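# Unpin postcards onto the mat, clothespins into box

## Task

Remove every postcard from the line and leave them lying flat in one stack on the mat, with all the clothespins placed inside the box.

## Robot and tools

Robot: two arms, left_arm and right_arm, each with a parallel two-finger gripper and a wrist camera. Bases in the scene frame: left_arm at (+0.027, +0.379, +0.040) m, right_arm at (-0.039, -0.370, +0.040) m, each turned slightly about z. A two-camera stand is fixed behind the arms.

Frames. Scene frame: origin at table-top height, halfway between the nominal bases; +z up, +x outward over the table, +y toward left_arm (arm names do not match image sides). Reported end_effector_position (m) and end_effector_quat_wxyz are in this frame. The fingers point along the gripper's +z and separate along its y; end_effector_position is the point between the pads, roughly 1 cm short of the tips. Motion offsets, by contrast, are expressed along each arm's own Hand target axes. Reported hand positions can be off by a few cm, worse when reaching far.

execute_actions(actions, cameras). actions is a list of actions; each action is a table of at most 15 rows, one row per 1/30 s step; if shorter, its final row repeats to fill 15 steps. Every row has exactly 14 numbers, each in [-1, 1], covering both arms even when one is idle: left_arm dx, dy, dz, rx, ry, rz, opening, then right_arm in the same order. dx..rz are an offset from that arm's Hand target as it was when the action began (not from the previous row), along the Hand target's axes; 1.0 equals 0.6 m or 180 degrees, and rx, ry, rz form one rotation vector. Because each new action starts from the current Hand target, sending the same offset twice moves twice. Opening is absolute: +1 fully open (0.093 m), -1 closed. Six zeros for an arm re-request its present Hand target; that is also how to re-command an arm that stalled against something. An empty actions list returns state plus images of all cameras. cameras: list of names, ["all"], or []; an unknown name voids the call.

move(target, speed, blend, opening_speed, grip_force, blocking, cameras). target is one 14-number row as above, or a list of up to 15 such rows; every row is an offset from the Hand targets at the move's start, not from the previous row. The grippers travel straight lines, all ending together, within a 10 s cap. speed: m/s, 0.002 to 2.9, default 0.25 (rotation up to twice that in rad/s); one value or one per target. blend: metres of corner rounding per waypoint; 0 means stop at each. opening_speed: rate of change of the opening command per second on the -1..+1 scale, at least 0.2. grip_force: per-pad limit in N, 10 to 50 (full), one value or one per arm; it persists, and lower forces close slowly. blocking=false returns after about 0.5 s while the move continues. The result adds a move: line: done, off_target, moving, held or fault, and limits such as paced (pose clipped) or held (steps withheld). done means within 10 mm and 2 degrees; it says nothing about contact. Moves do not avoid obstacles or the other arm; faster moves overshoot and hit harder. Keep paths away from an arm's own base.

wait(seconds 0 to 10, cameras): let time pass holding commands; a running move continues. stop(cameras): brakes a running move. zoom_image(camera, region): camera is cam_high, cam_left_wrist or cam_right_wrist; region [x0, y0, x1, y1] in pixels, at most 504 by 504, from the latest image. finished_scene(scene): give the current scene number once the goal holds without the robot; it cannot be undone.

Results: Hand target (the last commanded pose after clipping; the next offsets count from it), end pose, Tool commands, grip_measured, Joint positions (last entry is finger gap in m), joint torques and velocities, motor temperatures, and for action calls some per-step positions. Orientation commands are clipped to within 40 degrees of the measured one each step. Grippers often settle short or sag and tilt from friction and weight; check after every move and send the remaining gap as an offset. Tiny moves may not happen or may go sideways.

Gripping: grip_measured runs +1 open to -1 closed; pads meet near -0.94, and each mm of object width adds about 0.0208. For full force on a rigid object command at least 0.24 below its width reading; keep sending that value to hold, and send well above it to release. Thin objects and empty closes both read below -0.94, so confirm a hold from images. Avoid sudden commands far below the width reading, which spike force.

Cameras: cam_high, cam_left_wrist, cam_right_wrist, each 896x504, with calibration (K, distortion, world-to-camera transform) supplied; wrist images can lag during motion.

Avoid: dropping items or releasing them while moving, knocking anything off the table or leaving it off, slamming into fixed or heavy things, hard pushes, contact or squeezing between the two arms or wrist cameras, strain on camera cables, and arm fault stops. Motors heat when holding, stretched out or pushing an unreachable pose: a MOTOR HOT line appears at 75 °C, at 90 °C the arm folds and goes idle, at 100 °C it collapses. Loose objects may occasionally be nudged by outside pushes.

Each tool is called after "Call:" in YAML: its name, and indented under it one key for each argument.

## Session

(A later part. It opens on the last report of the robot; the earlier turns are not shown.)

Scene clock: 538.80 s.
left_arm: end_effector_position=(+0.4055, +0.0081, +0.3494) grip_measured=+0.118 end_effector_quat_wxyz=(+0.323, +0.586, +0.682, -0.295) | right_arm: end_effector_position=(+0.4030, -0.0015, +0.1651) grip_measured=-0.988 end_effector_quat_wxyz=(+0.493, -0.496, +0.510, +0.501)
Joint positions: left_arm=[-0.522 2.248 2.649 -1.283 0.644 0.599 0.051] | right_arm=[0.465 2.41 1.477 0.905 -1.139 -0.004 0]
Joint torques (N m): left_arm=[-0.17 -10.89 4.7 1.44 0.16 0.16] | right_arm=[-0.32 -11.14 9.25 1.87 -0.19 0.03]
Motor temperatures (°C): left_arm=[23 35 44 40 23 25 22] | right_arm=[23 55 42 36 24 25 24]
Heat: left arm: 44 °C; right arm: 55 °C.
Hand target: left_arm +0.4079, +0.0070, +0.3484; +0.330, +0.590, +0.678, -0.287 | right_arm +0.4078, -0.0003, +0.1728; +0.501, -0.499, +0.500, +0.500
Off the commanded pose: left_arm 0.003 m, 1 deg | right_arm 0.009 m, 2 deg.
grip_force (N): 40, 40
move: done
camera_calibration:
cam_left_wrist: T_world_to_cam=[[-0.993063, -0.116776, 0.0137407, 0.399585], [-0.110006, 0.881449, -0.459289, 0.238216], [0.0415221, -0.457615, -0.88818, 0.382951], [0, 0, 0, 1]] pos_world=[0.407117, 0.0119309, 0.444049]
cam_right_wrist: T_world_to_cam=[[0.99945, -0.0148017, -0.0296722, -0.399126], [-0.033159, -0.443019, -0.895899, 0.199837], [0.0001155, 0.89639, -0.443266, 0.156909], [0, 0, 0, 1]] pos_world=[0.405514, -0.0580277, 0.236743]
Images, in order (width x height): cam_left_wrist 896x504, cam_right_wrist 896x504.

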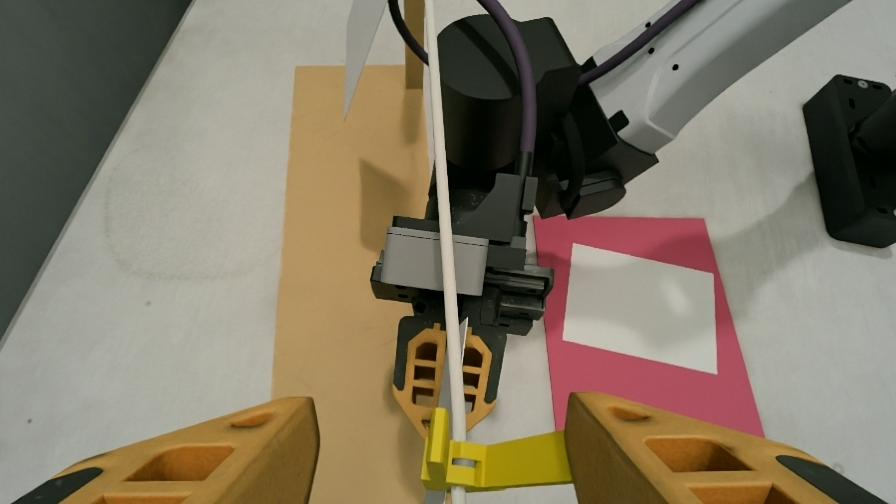

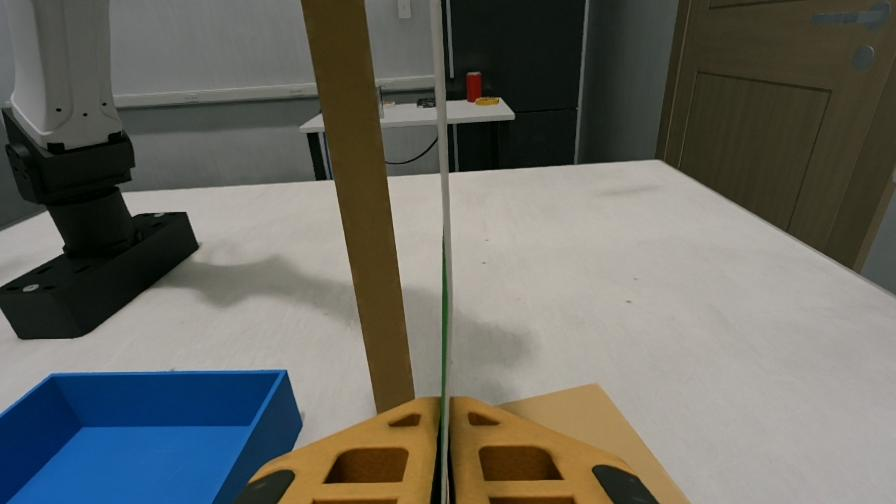

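Call:
move:
  target:
    - [-0.02,0,-0.0154,0,0,0,0.3,0,0,0,0,0,0,-1]
    - [-0.02,-0.01,-0.0154,0,0,0,0.3,0,0,0,0,0,0,-1]
    - [0.006,-0.01,0.003,0,0,0,0.3,0,0,0,0,0,0,-1]
  speed: 0.08
  cameras: ["cam_left_wrist","cam_right_wrist"]

Scene clock: 546.53 s.
left_arm: end_effector_position=(+0.4070, +0.0066, +0.3193) grip_measured=+0.298 end_effector_quat_wxyz=(+0.301, +0.588, +0.692, -0.291) | right_arm: end_effector_position=(+0.4028, -0.0016, +0.1651) grip_measured=-0.988 end_effector_quat_wxyz=(+0.493, -0.496, +0.510, +0.501)
Joint positions: left_arm=[-0.526 2.21 2.478 -1.202 0.631 0.608 0.06] | right_arm=[0.465 2.41 1.477 0.905 -1.141 -0.004 0]
Joint torques (N m): left_arm=[-0.64 -14.79 5.63 1.44 0.22 -0.02] | right_arm=[-0.23 -11.11 9.21 1.87 -0.17 0.03]
Motor temperatures (°C): left_arm=[23 37 42 40 23 25 22] | right_arm=[23 57 42 36 24 25 24]
Heat: left arm: 42 °C; right arm: 57 °C.
Hand target: left_arm +0.4017, +0.0069, +0.3443; +0.330, +0.590, +0.679, -0.287 | right_arm +0.4078, -0.0002, +0.1728; +0.501, -0.499, +0.500, +0.500
Off the commanded pose: left_arm 0.026 m, 4 deg | right_arm 0.009 m, 2 deg.
elbow stopped short (left arm): the move would have taken joint 3 (elbow) straighter than the controller allows.
grip_force (N): 40, 40
move: off_target (left_arm)
camera_calibration:
cam_left_wrist: T_world_to_cam=[[-0.992386, -0.1161, 0.0411314, 0.392189], [-0.122592, 0.898702, -0.421077, 0.218667], [0.0119222, -0.422914, -0.906092, 0.373016], [0, 0, 0, 1]] pos_world=[0.411562, 0.00677017, 0.413931]
cam_right_wrist: T_world_to_cam=[[0.999469, -0.0132799, -0.029744, -0.398925], [-0.0325488, -0.443068, -0.895897, 0.199539], [-0.00128118, 0.896389, -0.443265, 0.157564], [0, 0, 0, 1]] pos_world=[0.405409, -0.0581271, 0.236743]
Images, in order (width x height): cam_left_wrist 896x504, cam_right_wrist 896x504.

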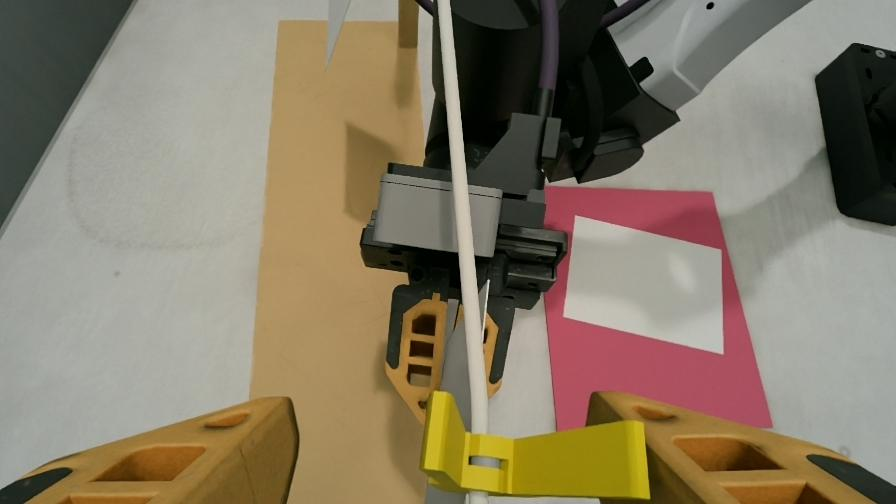

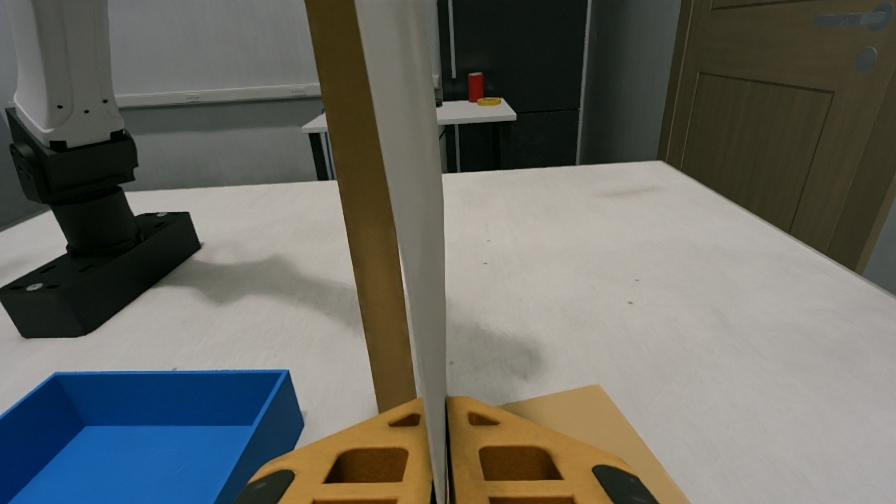

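Call:
move:
  target: [0.0015,-0.0165,-0.002,0,-0.045,0,0.3,0,0,0,0,0,0,-1]
  speed: 0.08
  cameras: ["cam_left_wrist","cam_right_wrist"]

Scene clock: 554.70 s.
left_arm: end_effector_position=(+0.3971, +0.0035, +0.3160) grip_measured=+0.298 end_effector_quat_wxyz=(+0.347, +0.568, +0.672, -0.325) | right_arm: end_effector_position=(+0.4028, -0.0016, +0.1651) grip_measured=-0.988 end_effector_quat_wxyz=(+0.493, -0.496, +0.510, +0.501)
Joint positions: left_arm=[-0.526 2.001 2.031 -0.822 0.692 0.523 0.06] | right_arm=[0.465 2.41 1.477 0.905 -1.141 -0.004 0]
Joint torques (N m): left_arm=[0.35 -14.16 6.31 1.58 0.44 0] | right_arm=[-0.28 -11.12 9.24 1.87 -0.17 0.03]
Motor temperatures (°C): left_arm=[23 42 41 40 23 25 22] | right_arm=[23 58 42 36 24 25 24]
Heat: left arm: 42 °C; right arm: 58 °C.
Hand target: left_arm +0.3917, +0.0070, +0.3444; +0.377, +0.568, +0.654, -0.328 | right_arm +0.4078, -0.0002, +0.1728; +0.501, -0.499, +0.500, +0.500
Off the commanded pose: left_arm 0.029 m, 4 deg | right_arm 0.009 m, 2 deg.
grip_force (N): 40, 40
move: off_target (left_arm)
camera_calibration:
cam_left_wrist: T_world_to_cam=[[-0.991943, -0.122862, 0.0308883, 0.38525], [-0.120341, 0.837633, -0.532813, 0.253594], [0.0395896, -0.532237, -0.845669, 0.339078], [0, 0, 0, 1]] pos_world=[0.39924, 0.0153839, 0.409966]
cam_right_wrist: T_world_to_cam=[[0.999469, -0.0132799, -0.029744, -0.398925], [-0.0325488, -0.443068, -0.895897, 0.199539], [-0.00128118, 0.896389, -0.443265, 0.157564], [0, 0, 0, 1]] pos_world=[0.405409, -0.0581271, 0.236743]
Images, in order (width x height): cam_left_wrist 896x504, cam_right_wrist 896x504.

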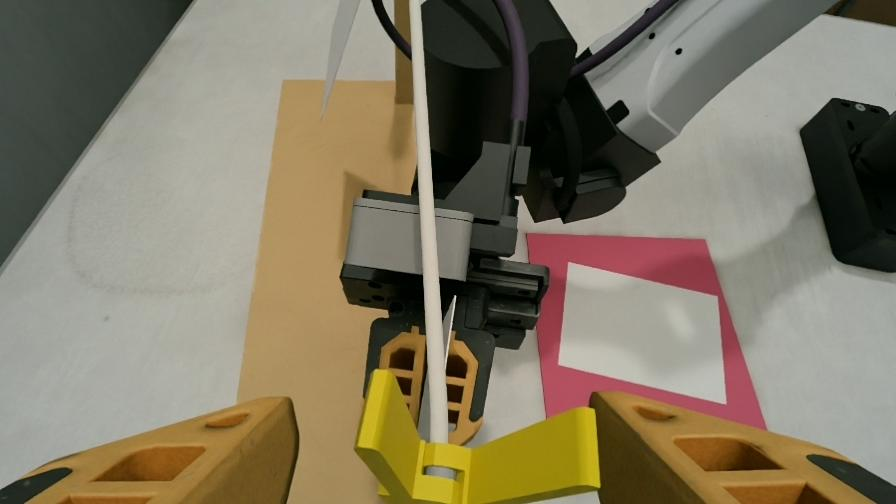

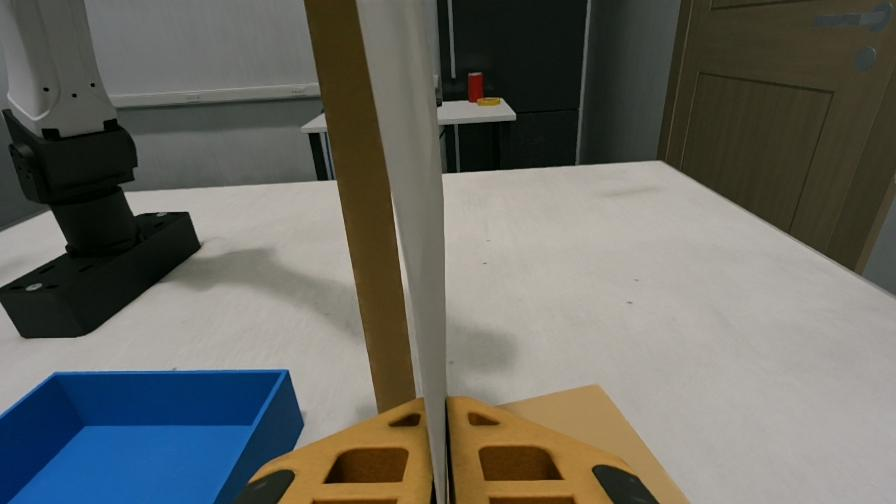

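Call:
move:
  target: [-0.035,0,-0.02,0,0,0,0.3,0,0,0,0,0,0,-1]
  speed: 0.08
  cameras: ["cam_left_wrist"]

Scene clock: 562.13 s.
left_arm: end_effector_position=(+0.3920, +0.0066, +0.3515) grip_measured=+0.298 end_effector_quat_wxyz=(+0.361, +0.568, +0.665, -0.324) | right_arm: end_effector_position=(+0.4028, -0.0016, +0.1651) grip_measured=-0.988 end_effector_quat_wxyz=(+0.493, -0.496, +0.510, +0.501)
Joint positions: left_arm=[-0.526 2.001 2.159 -0.917 0.693 0.52 0.06] | right_arm=[0.465 2.41 1.477 0.905 -1.141 -0.004 0]
Joint torques (N m): left_arm=[0.29 -10.17 9.48 1.43 0.39 0.01] | right_arm=[-0.27 -11.08 9.22 1.87 -0.17 0.03]
Motor temperatures (°C): left_arm=[23 43 40 40 23 25 22] | right_arm=[23 58 42 36 24 25 24]
Heat: left arm: 43 °C; right arm: 58 °C.
Hand target: left_arm +0.3917, +0.0069, +0.3686; +0.377, +0.569, +0.653, -0.328 | right_arm +0.4078, -0.0002, +0.1728; +0.501, -0.499, +0.500, +0.500
Off the commanded pose: left_arm 0.017 m, 2 deg | right_arm 0.009 m, 2 deg.
grip_force (N): 40, 40
move: off_target (left_arm)
camera_calibration:
cam_left_wrist: T_world_to_cam=[[-0.992367, -0.123017, 0.00863706, 0.387574], [-0.1073, 0.826816, -0.552143, 0.271003], [0.0607818, -0.548855, -0.833705, 0.358583], [0, 0, 0, 1]] pos_world=[0.391899, 0.0204186, 0.445237]
Images, in order (width x height): cam_left_wrist 896x504.

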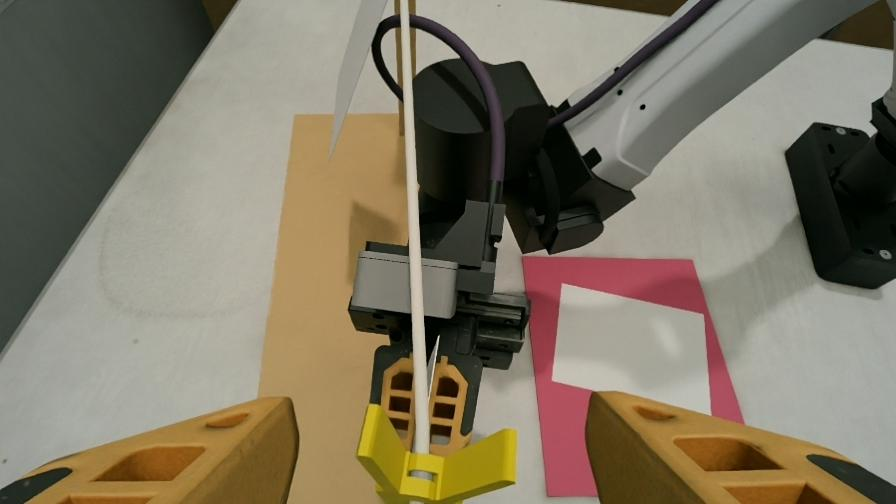

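Call:
move:
  target:
    - [0.0155,0.006,0.009,0,0,0,0.3,0,0,0,0,0,0,-1]
    - [0.0155,0.006,0.009,0,0,0,-1,0,0,0,0,0,0,-1]
  speed: 0.08
  cameras: ["cam_left_wrist","cam_right_wrist"]

Scene clock: 571.10 s.
left_arm: end_effector_position=(+0.3929, +0.0048, +0.3505) grip_measured=-0.720 end_effector_quat_wxyz=(+0.364, +0.569, +0.661, -0.327) | right_arm: end_effector_position=(+0.4028, -0.0016, +0.1651) grip_measured=-0.988 end_effector_quat_wxyz=(+0.493, -0.496, +0.510, +0.501)
Joint positions: left_arm=[-0.526 2.001 2.147 -0.897 0.701 0.52 0.011] | right_arm=[0.465 2.41 1.477 0.905 -1.141 -0.004 0]
Joint torques (N m): left_arm=[0.9 -10.62 6.05 1.62 0.38 0.05] | right_arm=[-0.25 -11.11 9.22 1.87 -0.17 0.02]
Motor temperatures (°C): left_arm=[23 43 40 40 23 25 22] | right_arm=[23 59 42 36 24 25 24]
Heat: left arm: 43 °C; right arm: 59 °C.
Hand target: left_arm +0.3954, +0.0074, +0.3579; +0.377, +0.569, +0.653, -0.328 | right_arm +0.4078, -0.0002, +0.1728; +0.501, -0.499, +0.500, +0.500
Off the commanded pose: left_arm 0.008 m, 2 deg | right_arm 0.009 m, 2 deg.
grip_force (N): 40, 40
move: done
camera_calibration:
cam_left_wrist: T_world_to_cam=[[-0.993054, -0.117507, 0.00596012, 0.389306], [-0.100687, 0.822517, -0.559757, 0.272068], [0.0608731, -0.556469, -0.828636, 0.355022], [0, 0, 0, 1]] pos_world=[0.392385, 0.0195246, 0.444155]
cam_right_wrist: T_world_to_cam=[[0.999469, -0.0132799, -0.029744, -0.398925], [-0.0325488, -0.443068, -0.895897, 0.199539], [-0.00128118, 0.896389, -0.443265, 0.157564], [0, 0, 0, 1]] pos_world=[0.405409, -0.0581271, 0.236743]
Images, in order (width x height): cam_left_wrist 896x504, cam_right_wrist 896x504.

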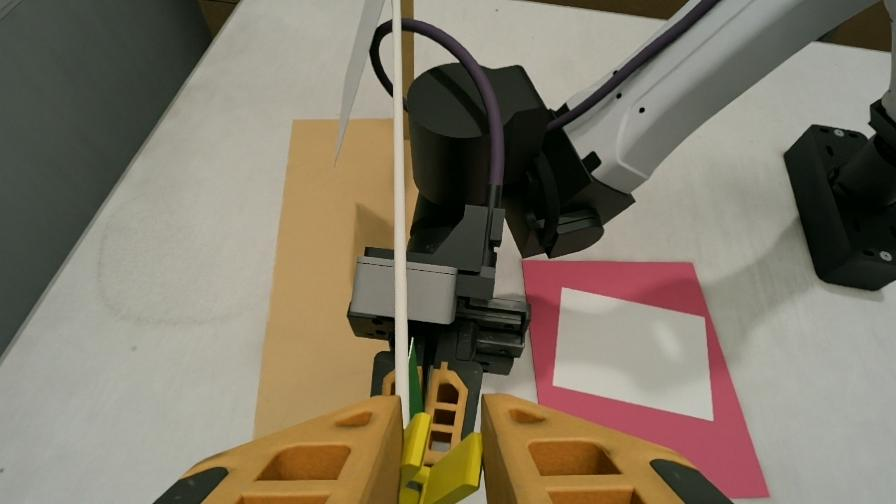

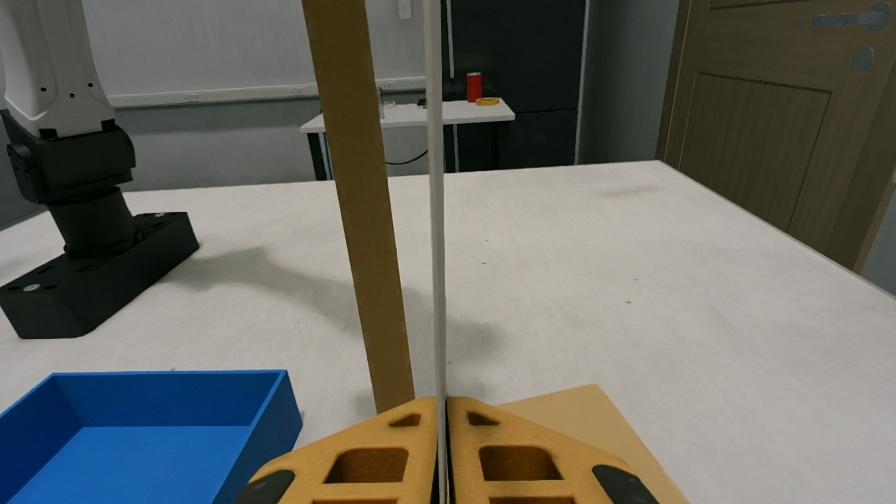

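Call:
move:
  target: [0,0,0,0,0,0,-1,0.08,0,0,0,0,0,-1]
  speed: 0.08
  cameras: ["cam_left_wrist","cam_right_wrist"]

Scene clock: 577.03 s.
left_arm: end_effector_position=(+0.3928, +0.0048, +0.3505) grip_measured=-0.731 end_effector_quat_wxyz=(+0.364, +0.569, +0.661, -0.327) | right_arm: end_effector_position=(+0.4029, -0.0016, +0.1183) grip_measured=-0.988 end_effector_quat_wxyz=(+0.489, -0.495, +0.513, +0.502)
Joint positions: left_arm=[-0.526 2.001 2.147 -0.897 0.701 0.52 0.01] | right_arm=[0.465 2.529 1.483 1.008 -1.141 -0.004 0]
Joint torques (N m): left_arm=[0.75 -10.73 6.01 1.64 0.35 0.07] | right_arm=[-0.28 -11.06 8.66 2 -0.17 0.02]
Motor temperatures (°C): left_arm=[23 43 39 40 23 25 23] | right_arm=[23 59 43 36 24 25 24]
Heat: left arm: 43 °C; right arm: 59 °C.
Hand target: left_arm +0.3953, +0.0073, +0.3579; +0.377, +0.569, +0.653, -0.328 | right_arm +0.4078, -0.0002, +0.1249; +0.501, -0.499, +0.500, +0.500
Off the commanded pose: left_arm 0.008 m, 2 deg | right_arm 0.008 m, 2 deg.
grip_force (N): 40, 40
move: done
camera_calibration:
cam_left_wrist: T_world_to_cam=[[-0.993092, -0.117176, 0.00612695, 0.38924], [-0.100494, 0.822433, -0.559916, 0.272064], [0.0605696, -0.556664, -0.828527, 0.355097], [0, 0, 0, 1]] pos_world=[0.392384, 0.0195244, 0.444155]
cam_right_wrist: T_world_to_cam=[[0.99916, -0.0133973, -0.0387262, -0.399279], [-0.0406306, -0.446703, -0.893759, 0.1606], [-0.00532521, 0.894582, -0.446872, 0.138857], [0, 0, 0, 1]] pos_world=[0.406208, -0.0578277, 0.190126]
Images, in order (width x height): cam_left_wrist 896x504, cam_right_wrist 896x504.

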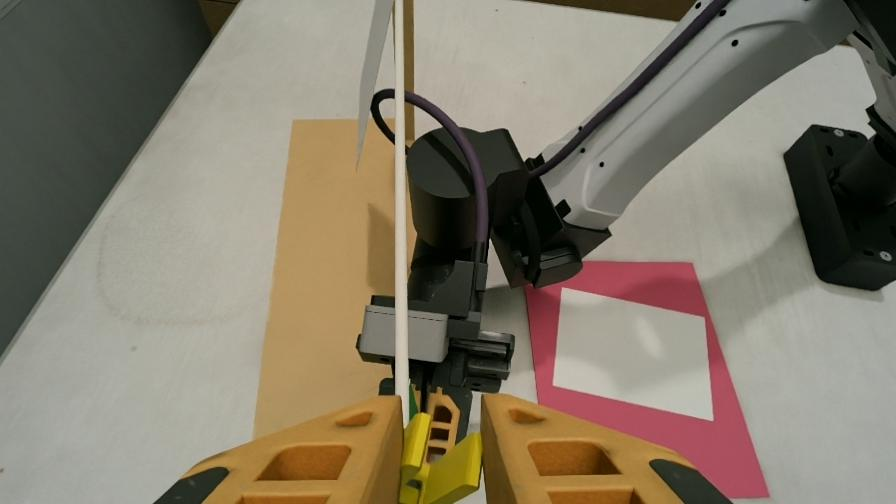

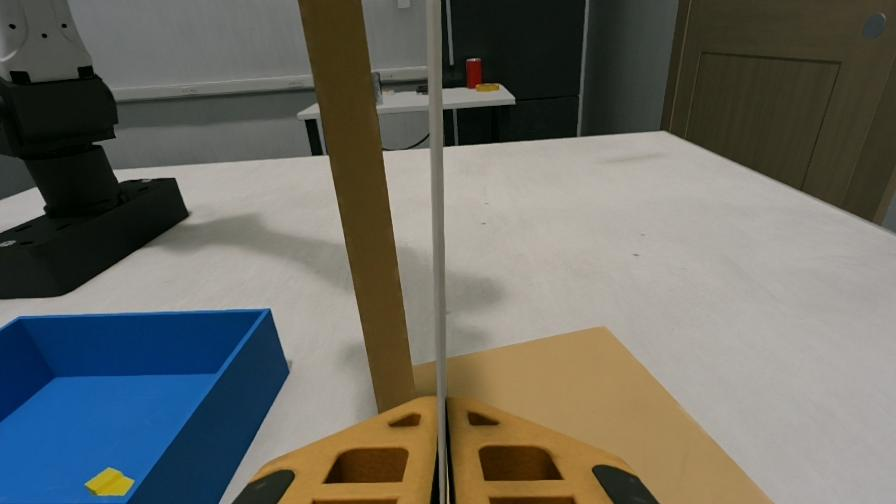

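Call:
move:
  target: [-0.087,0,-0.05,0,0,0,-1,0,0,0,0,0,0,-1]
  speed: 0.08
  cameras: ["all"]

Scene clock: 582.13 s.
left_arm: end_effector_position=(+0.3911, +0.0059, +0.4142) grip_measured=-0.731 end_effector_quat_wxyz=(+0.381, +0.565, +0.654, -0.328) | right_arm: end_effector_position=(+0.4029, -0.0016, +0.1184) grip_measured=-0.988 end_effector_quat_wxyz=(+0.490, -0.495, +0.513, +0.502)
Joint positions: left_arm=[-0.526 2.248 2.838 -1.295 0.701 0.504 0.01] | right_arm=[0.465 2.529 1.483 1.008 -1.141 -0.004 0]
Joint torques (N m): left_arm=[0.87 -8.85 7.9 1.48 0.29 0.01] | right_arm=[-0.25 -11.03 8.68 2 -0.17 0.01]
Motor temperatures (°C): left_arm=[23 42 39 40 23 25 23] | right_arm=[23 60 43 37 24 25 24]
Heat: left arm: 42 °C; right arm: 60 °C.
Hand target: left_arm +0.3953, +0.0072, +0.4180; +0.377, +0.569, +0.653, -0.328 | right_arm +0.4078, -0.0002, +0.1249; +0.501, -0.499, +0.500, +0.500
Off the commanded pose: left_arm 0.006 m, 1 deg | right_arm 0.008 m, 2 deg.
elbow stopped short (left arm): the move would have taken joint 3 (elbow) straighter than the controller allows.
grip_force (N): 40, 40
move: done
camera_calibration:
cam_left_wrist: T_world_to_cam=[[-0.992004, -0.125394, -0.0142956, 0.395395], [-0.0935095, 0.806342, -0.58401, 0.313986], [0.0847586, -0.578004, -0.81162, 0.392188], [0, 0, 0, 1]] pos_world=[0.388353, 0.023086, 0.507331]
cam_right_wrist: T_world_to_cam=[[0.999186, -0.0133875, -0.0380576, -0.399312], [-0.0400297, -0.44642, -0.893928, 0.160491], [-0.00502221, 0.894724, -0.446592, 0.138734], [0, 0, 0, 1]] pos_world=[0.406108, -0.0578277, 0.190228]

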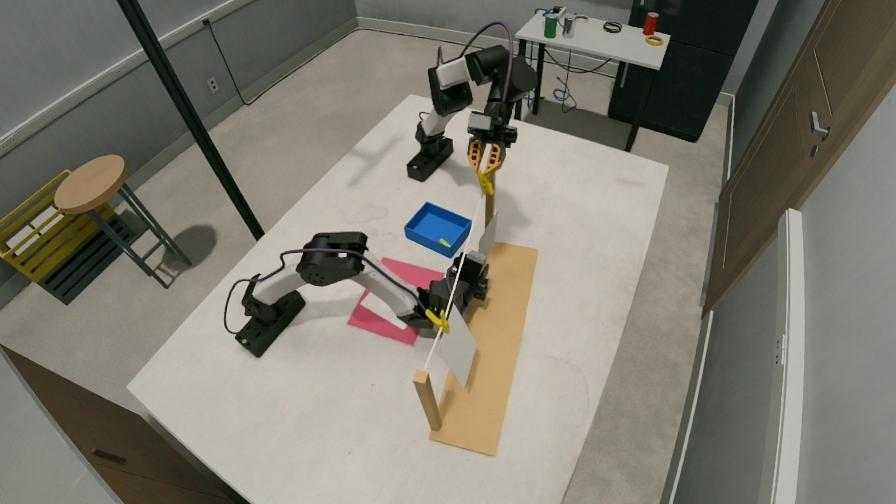

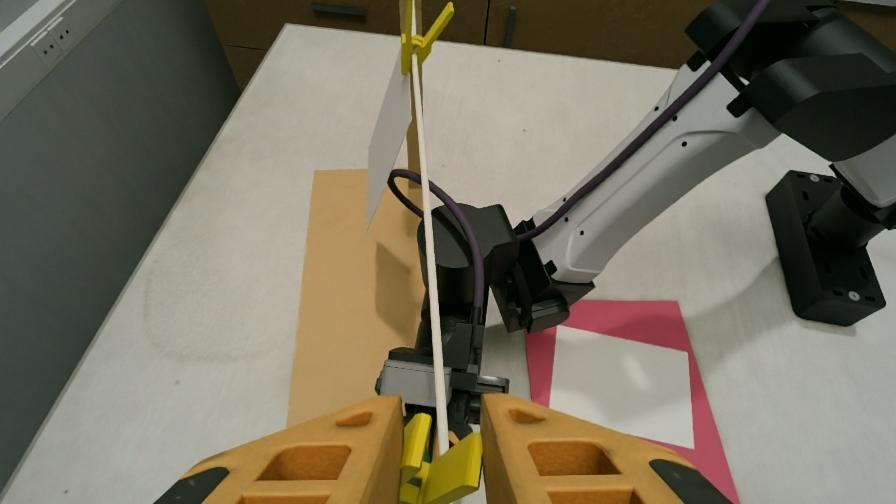

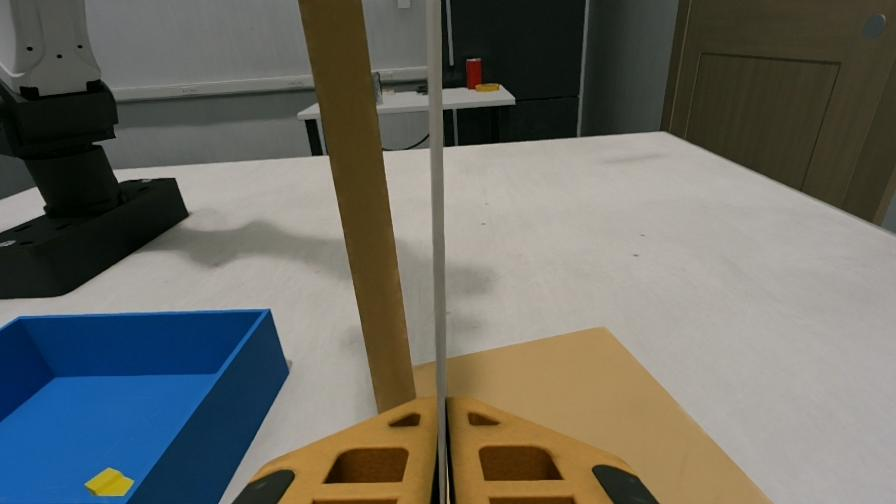

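Call:
move:
  target:
    - [0,0,0,0,0,0,-1,-0.033,0.23,-0.033,0,0,0,-1]
    - [0.048,-0.235,-0.0495,0,0,0,-1,-0.058,0.223,-0.333,-0.070,0.087,-0.493,-1]
    - [0.468,-0.233,0.0165,0,0,0,-1,-0.058,0.223,-0.333,-0.070,0.087,-0.493,-1]
    - [0.569,-0.233,0.075,0,0,0,-1,-0.058,0.223,-0.333,-0.070,0.087,-0.493,-1]
  blend: [0.03,0.03,0.02,0]
  speed: 0.18
  cameras: ["all"]

Scene clock: 612.33 s.
left_arm: end_effector_position=(+0.2383, +0.1192, +0.0994) grip_measured=-0.731 end_effector_quat_wxyz=(+0.371, +0.569, +0.659, -0.323) | right_arm: end_effector_position=(+0.2743, -0.1966, +0.1592) grip_measured=-0.988 end_effector_quat_wxyz=(-0.657, +0.748, -0.082, +0.044)
Joint positions: left_arm=[-0.488 1.467 0.438 0.27 0.721 0.556 0.01] | right_arm=[0.07 1.722 0.614 0.526 -1.325 -2.096 0]
Joint torques (N m): left_arm=[0.5 -3.4 4.77 1.69 0.43 0] | right_arm=[-1.03 -5.86 5.05 1.61 -0.53 -0.06]
Motor temperatures (°C): left_arm=[23 40 39 40 23 25 23] | right_arm=[23 59 42 37 24 25 24]
Heat: left arm: 40 °C; right arm: 59 °C.
Hand target: left_arm +0.2388, +0.1186, +0.0998; +0.377, +0.568, +0.654, -0.328 | right_arm +0.2735, -0.1997, +0.1592; -0.588, +0.808, -0.015, +0.010
Off the commanded pose: left_arm 0.001 m, 1 deg | right_arm 0.003 m, 14 deg.
elbow stopped short (left arm): the move would have taken joint 3 (elbow) straighter than the controller allows.
joint sent to its limit (right arm) — joint 6 (wrist roll), lower limit. The joint targets are off in orientation, not in position.
grip_force (N): 40, 40
move: off_target (right_arm)
camera_calibration:
cam_left_wrist: T_world_to_cam=[[-0.992407, -0.122611, -0.00969321, 0.252787], [-0.0958308, 0.820234, -0.563943, 0.0214496], [0.0770962, -0.558733, -0.825757, 0.216093], [0, 0, 0, 1]] pos_world=[0.236263, 0.134139, 0.192987]
cam_right_wrist: T_world_to_cam=[[0.0719791, 0.115144, 0.990738, -0.156096], [0.810216, -0.586059, 0.00924818, -0.299643], [0.581695, 0.802045, -0.135475, 0.102159], [0, 0, 0, 1]] pos_world=[0.194585, -0.239571, 0.171262]

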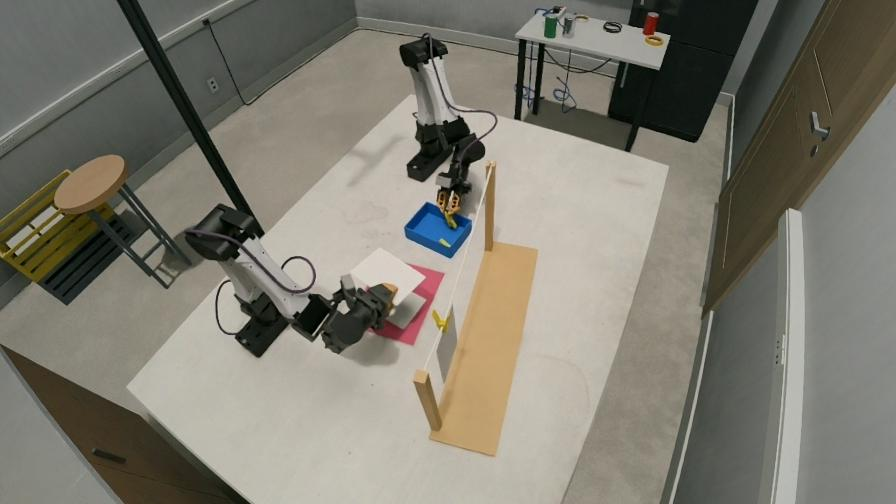

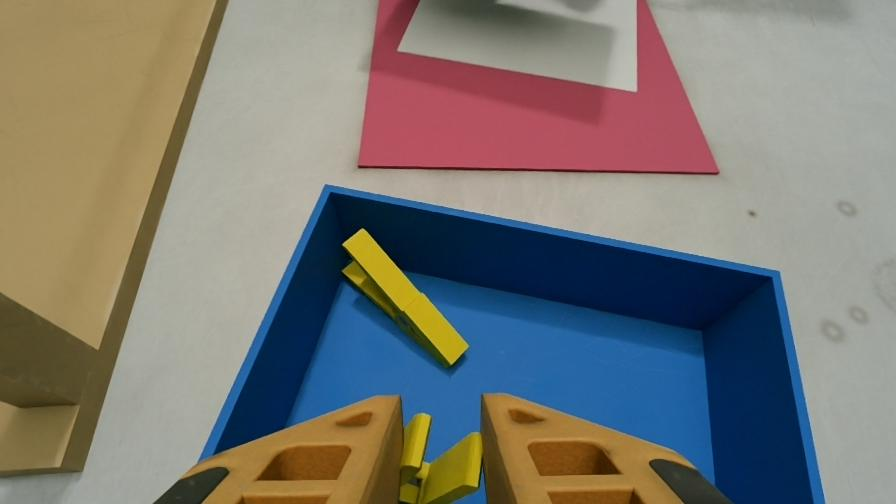

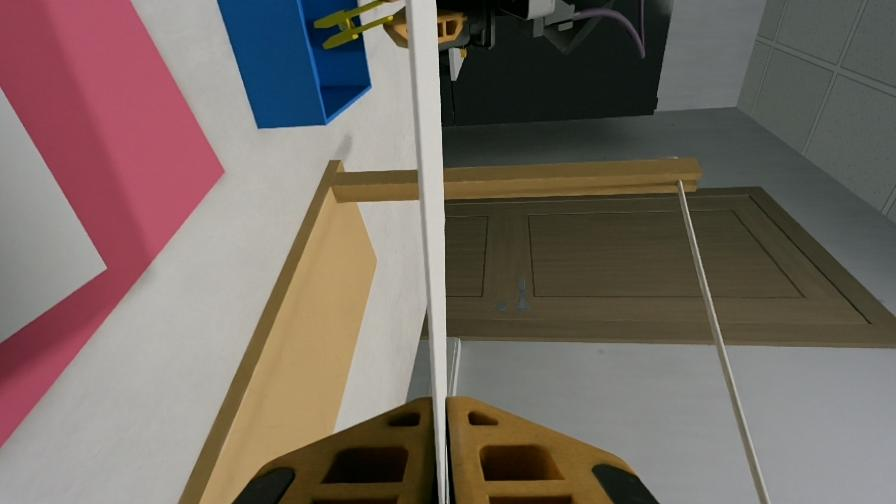

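Call:
move:
  target:
    - [0.03,0,0.017,0,0,0,-1,-0.024,0.003,-0.009,0,0.1057,0.0343,-1]
    - [0.03,0,0.017,0,0,0,0.3,-0.024,0.003,-0.009,0,0.1057,0.0343,-1]
    - [-0.29,0,-0.167,0,0,0,0.3,-0.024,0.003,-0.009,0,0.1057,0.0343,-1]
  speed: [0.12,0.1,0.2]
  cameras: ["all"]

Scene clock: 625.57 s.
left_arm: end_effector_position=(+0.2350, +0.1200, +0.2873) grip_measured=+0.298 end_effector_quat_wxyz=(+0.361, +0.564, +0.665, -0.330) | right_arm: end_effector_position=(+0.2630, -0.2067, +0.1580) grip_measured=-0.988 end_effector_quat_wxyz=(-0.582, +0.788, -0.166, +0.112)
Joint positions: left_arm=[-0.488 1.18 1.056 -0.65 0.729 0.542 0.06] | right_arm=[0.101 1.455 0.5 0.341 -1.026 -2.096 0]
Joint torques (N m): left_arm=[0.38 -3.37 9.91 1.4 0.35 0.17] | right_arm=[0.72 -6.22 5.7 1.55 -0.36 -0.07]
Motor temperatures (°C): left_arm=[23 37 38 40 23 25 23] | right_arm=[23 55 41 37 24 25 24]
Heat: left arm: 40 °C; right arm: 55 °C.
Hand target: left_arm +0.2388, +0.1182, +0.3006; +0.377, +0.568, +0.654, -0.328 | right_arm +0.2589, -0.2049, +0.1592; -0.577, +0.794, -0.156, +0.112
Off the commanded pose: left_arm 0.014 m, 2 deg | right_arm 0.005 m, 1 deg.
joint sent to its limit (right arm) — joint 6 (wrist roll), lower limit. The joint targets still meet the commanded pose.
grip_force (N): 40, 40
move: off_target (left_arm)
camera_calibration:
cam_left_wrist: T_world_to_cam=[[-0.992031, -0.124624, 0.0185213, 0.243475], [-0.113604, 0.821199, -0.55922, 0.129147], [0.0544827, -0.556868, -0.828812, 0.377918], [0, 0, 0, 1]] pos_world=[0.235616, 0.134739, 0.380935]
cam_right_wrist: T_world_to_cam=[[0.135299, 0.258408, 0.956514, -0.134546], [0.667978, -0.736798, 0.104565, -0.305231], [0.731778, 0.624783, -0.272299, 0.0621273], [0, 0, 0, 1]] pos_world=[0.176628, -0.228942, 0.177529]

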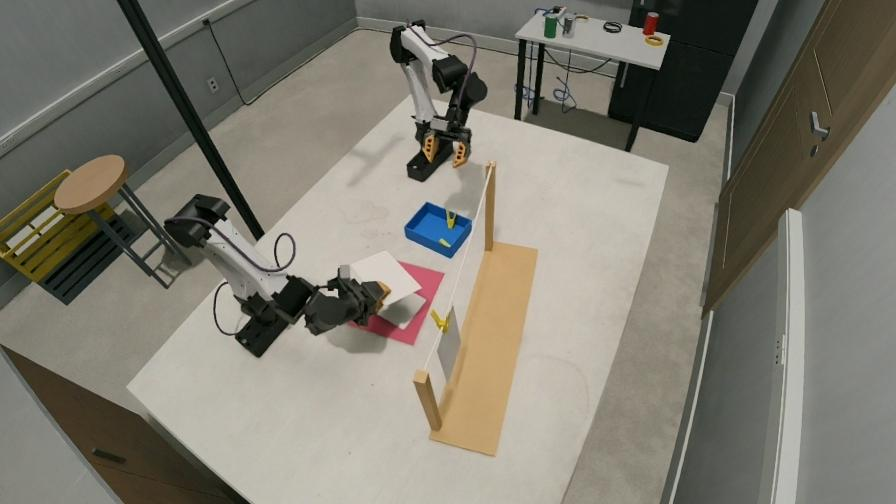

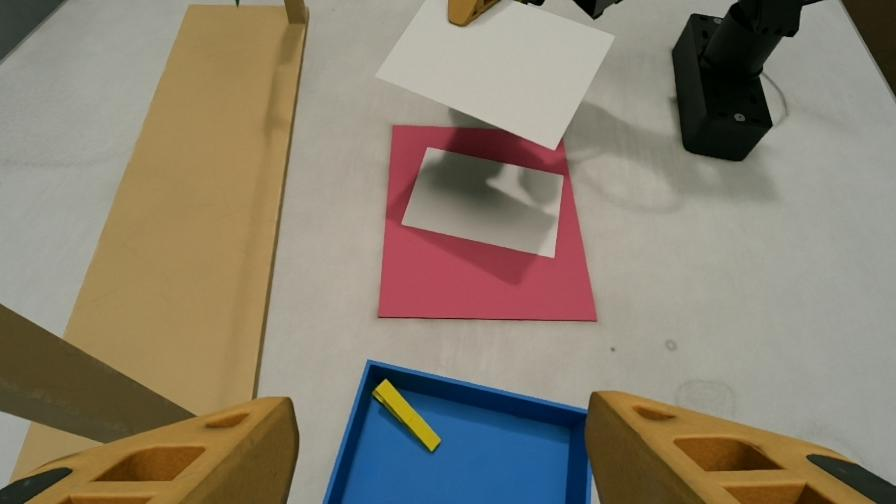

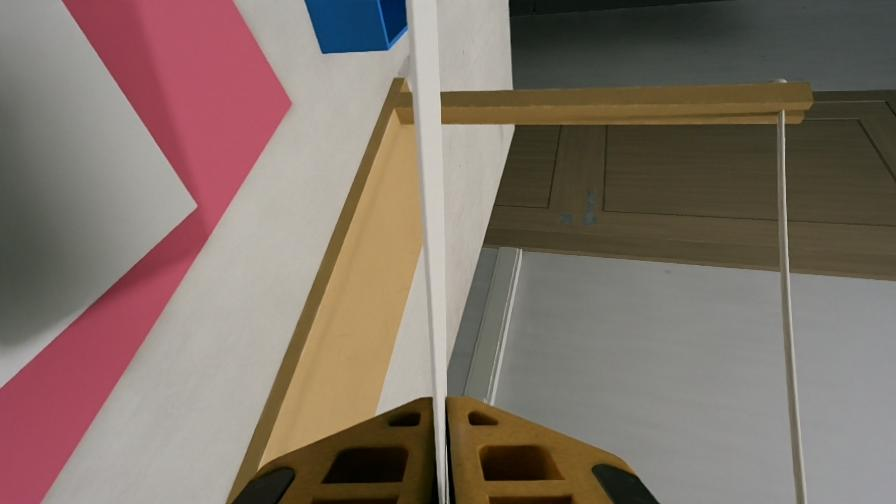

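Call:
move:
  target:
    - [0,0,0,0,0,0,0.3,-0.0267,0.1525,0.0535,0,0,0,-1]
    - [0,0,0,0,0,0,0.3,-0.0267,0.1875,0.0648,0,0,0,-1]
    - [0,0,0,0,0,0,0.3,-0.0267,0.1875,0.0648,0,0,0,-0.66]
    - [0,0,0,0,0,0,0.3,-0.0267,0.180,-0.03,0,0,0,-0.66]
    - [0,0,0,0,0,0,0.3,-0.0267,0.02,-0.09,0,0,0,-0.66]
  speed: [0.12,0.05,0.06,0.06,0.12]
  blend: [0.01,0,0,0.01,0]
  cameras: ["all"]

Scene clock: 642.00 s.
left_arm: end_effector_position=(+0.2349, +0.1201, +0.2872) grip_measured=+0.298 end_effector_quat_wxyz=(+0.361, +0.565, +0.665, -0.330) | right_arm: end_effector_position=(+0.2165, -0.2479, +0.1544) grip_measured=-0.662 end_effector_quat_wxyz=(-0.609, +0.756, -0.205, +0.122)
Joint positions: left_arm=[-0.488 1.18 1.056 -0.651 0.729 0.542 0.06] | right_arm=[-0.096 1.249 0.281 0.337 -1.173 -2.097 0.013]
Joint torques (N m): left_arm=[0.4 -3.32 9.84 1.41 0.33 0.13] | right_arm=[-0.17 -3.99 8.7 1.43 -0.39 -0.06]
Heat: left arm: 39 °C; right arm: 51 °C.
Hand target: left_arm +0.2388, +0.1182, +0.3006; +0.377, +0.568, +0.654, -0.328 | right_arm +0.2234, -0.2499, +0.1644; -0.577, +0.794, -0.156, +0.112
Off the commanded pose: left_arm 0.014 m, 2 deg | right_arm 0.012 m, 8 deg.
joint sent to its limit (right arm) — joint 6 (wrist roll), lower limit. The joint targets are off in orientation, not in position.
grip_force (N): 40, 40
move: off_target (left_arm, right_arm)
camera_calibration:
cam_left_wrist: T_world_to_cam=[[-0.992052, -0.124414, 0.0187909, 0.243351], [-0.113609, 0.821503, -0.558772, 0.12888], [0.0540821, -0.556466, -0.829109, 0.377987], [0, 0, 0, 1]] pos_world=[0.235617, 0.134737, 0.380834]
cam_right_wrist: T_world_to_cam=[[0.164552, 0.163959, 0.972646, -0.146473], [0.609575, -0.792145, 0.0304041, -0.293802], [0.775462, 0.587898, -0.230294, 0.0957572], [0, 0, 0, 1]] pos_world=[0.128941, -0.265014, 0.173452]

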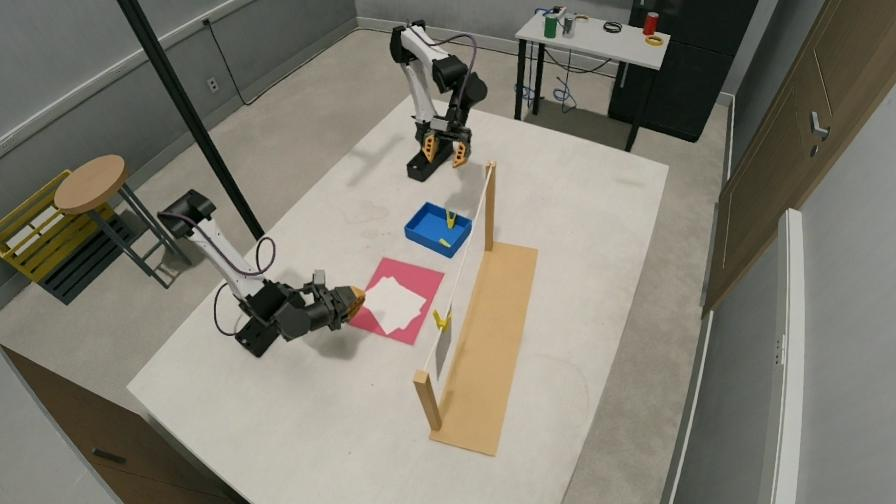

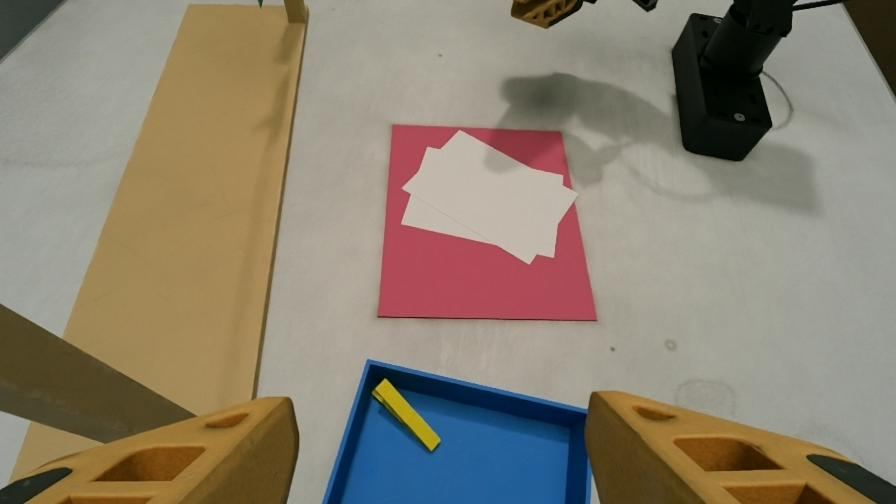

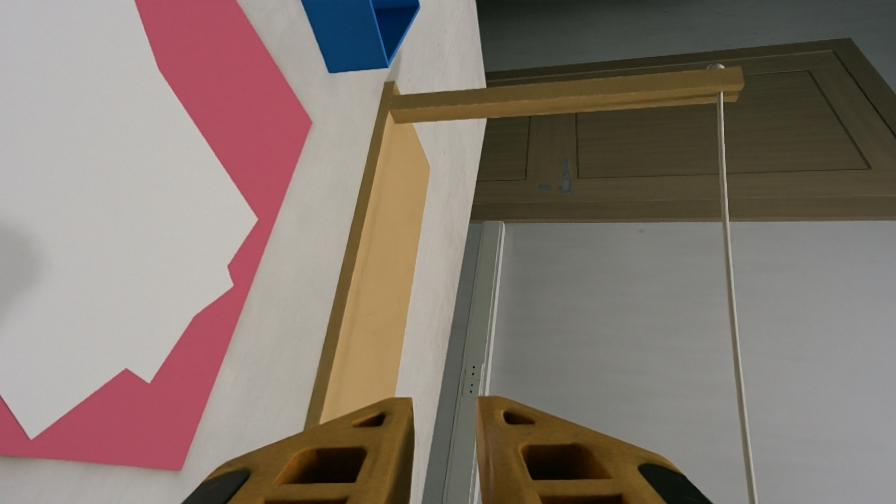

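Call:
move:
  target:
    - [0,0,0,0,0,0,0.1,0.135,0.01,-0.223,0.164,0.132,0.263,-1]
    - [0,0,0,0,0,0,0.1,0.497,0.1935,-0.17,0.328,0.265,0.526,-1]
  blend: [0.04,0]
  speed: 0.2
  cameras: ["cam_high","cam_right_wrist"]

Scene clock: 669.17 s.
left_arm: end_effector_position=(+0.2349, +0.1201, +0.2872) grip_measured=+0.102 end_effector_quat_wxyz=(+0.361, +0.565, +0.665, -0.330) | right_arm: end_effector_position=(+0.4434, -0.4853, +0.0850) grip_measured=-0.989 end_effector_quat_wxyz=(+0.641, -0.005, +0.767, -0.003)
Joint positions: left_arm=[-0.488 1.18 1.056 -0.651 0.729 0.542 0.05] | right_arm=[-0.311 2.211 0.753 1.268 -0.347 -0.076 0]
Joint torques (N m): left_arm=[0.34 -3.28 9.89 1.4 0.35 0.15] | right_arm=[0.69 -7.8 6.48 2.16 -0.04 0.09]
Motor temperatures (°C): left_arm=[23 32 40 39 24 25 23] | right_arm=[23 47 41 36 24 25 24]
Heat: left arm: 40 °C; right arm: 47 °C.
Hand target: left_arm +0.2388, +0.1182, +0.3006; +0.377, +0.568, +0.654, -0.328 | right_arm +0.4495, -0.4852, +0.0850; +0.642, +0.000, +0.766, +0.000
Off the commanded pose: left_arm 0.014 m, 2 deg | right_arm 0.006 m, 1 deg.
grip_force (N): 40, 40
move: off_target (left_arm); blend cut to 0 m at target 1
camera_calibration:
cam_right_wrist: T_world_to_cam=[[-0.0052113, -0.999977, 0.00439428, -0.484623], [-0.585785, -0.000508722, -0.810466, 0.367671], [0.81045, -0.00679769, -0.585769, -0.230437], [0, 0, 0, 1]] pos_world=[0.399608, -0.485991, 0.165131]
Images, in order (width x height): cam_high 896x504, cam_right_wrist 896x504.

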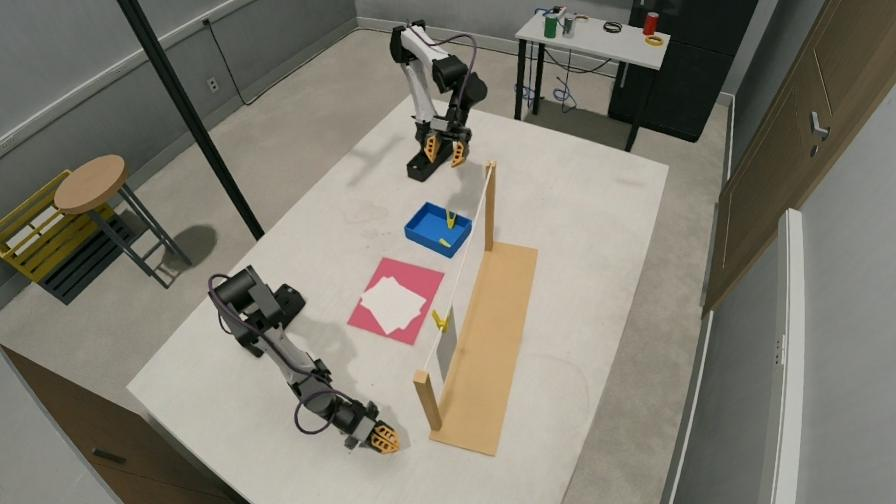

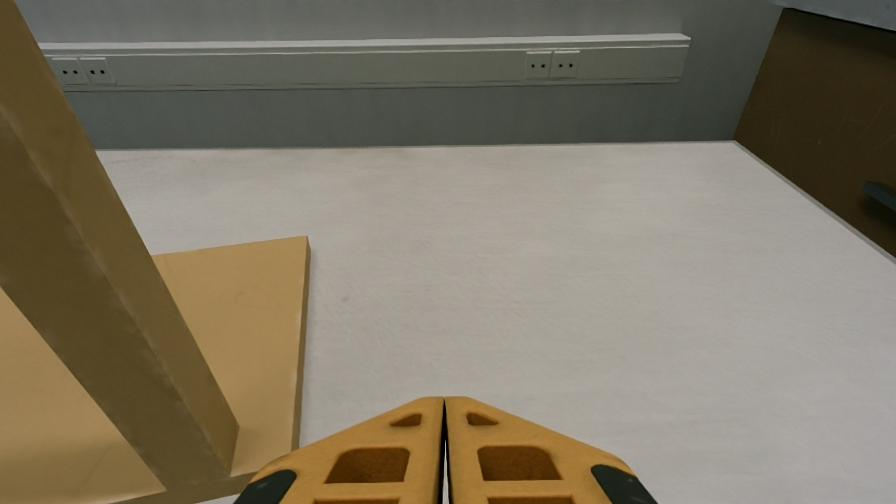

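Call:
move:
  target:
    - [0,0,0,0,0,0,0.1,0.016,0.0167,0.0537,0,0,0,-1]
    - [0,0,0,0,0,0,0.1,0.016,0.28,0.0537,0,0,0,-1]
  speed: [0.1,0.07]
  cameras: ["cam_high","cam_right_wrist"]

Scene clock: 679.57 s.
left_arm: end_effector_position=(+0.2349, +0.1201, +0.2872) grip_measured=+0.102 end_effector_quat_wxyz=(+0.361, +0.565, +0.665, -0.330) | right_arm: end_effector_position=(+0.4758, -0.3186, +0.0622) grip_measured=-0.989 end_effector_quat_wxyz=(+0.633, -0.008, +0.774, -0.003)
Joint positions: left_arm=[-0.488 1.18 1.056 -0.651 0.729 0.542 0.05] | right_arm=[0.183 2.313 0.836 1.275 0.136 0.013 0]
Joint torques (N m): left_arm=[0.29 -3.22 9.98 1.42 0.35 0.13] | right_arm=[0.39 -9.72 5.48 2.34 0.03 0.11]
Heat: left arm: 40 °C; right arm: 47 °C.
Hand target: left_arm +0.2388, +0.1182, +0.3006; +0.377, +0.568, +0.654, -0.328 | right_arm +0.4796, -0.3172, +0.0698; +0.642, +0.001, +0.767, +0.000
Off the commanded pose: left_arm 0.014 m, 2 deg | right_arm 0.009 m, 2 deg.
grip_force (N): 40, 40
move: off_target (left_arm)
camera_calibration:
cam_right_wrist: T_world_to_cam=[[-0.001747, -0.999959, 0.00884991, -0.31948], [-0.602657, -0.00600944, -0.797978, 0.373637], [0.797998, -0.00672753, -0.602622, -0.261878], [0, 0, 0, 1]] pos_world=[0.433595, -0.318984, 0.143168]
Images, in order (width x height): cam_high 896x504, cam_right_wrist 896x504.

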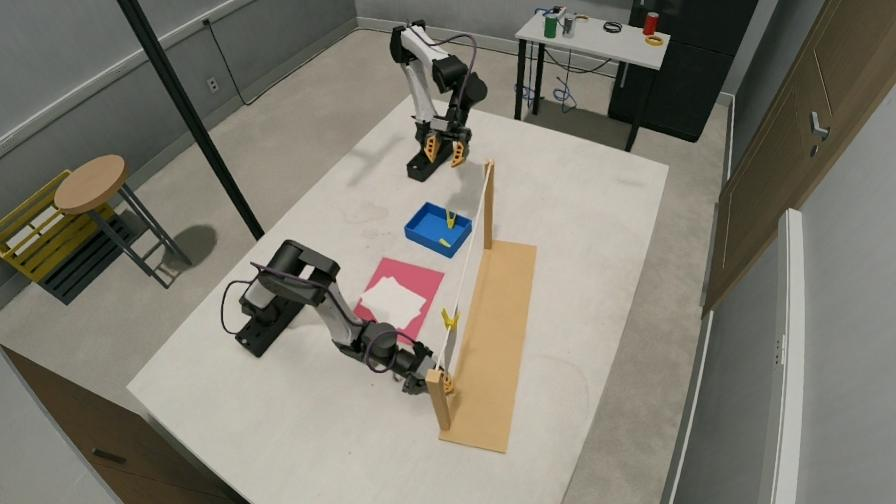

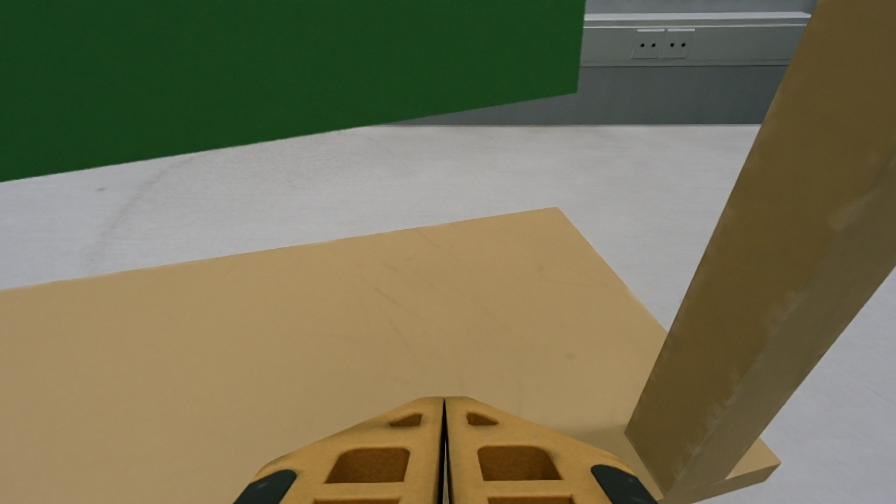

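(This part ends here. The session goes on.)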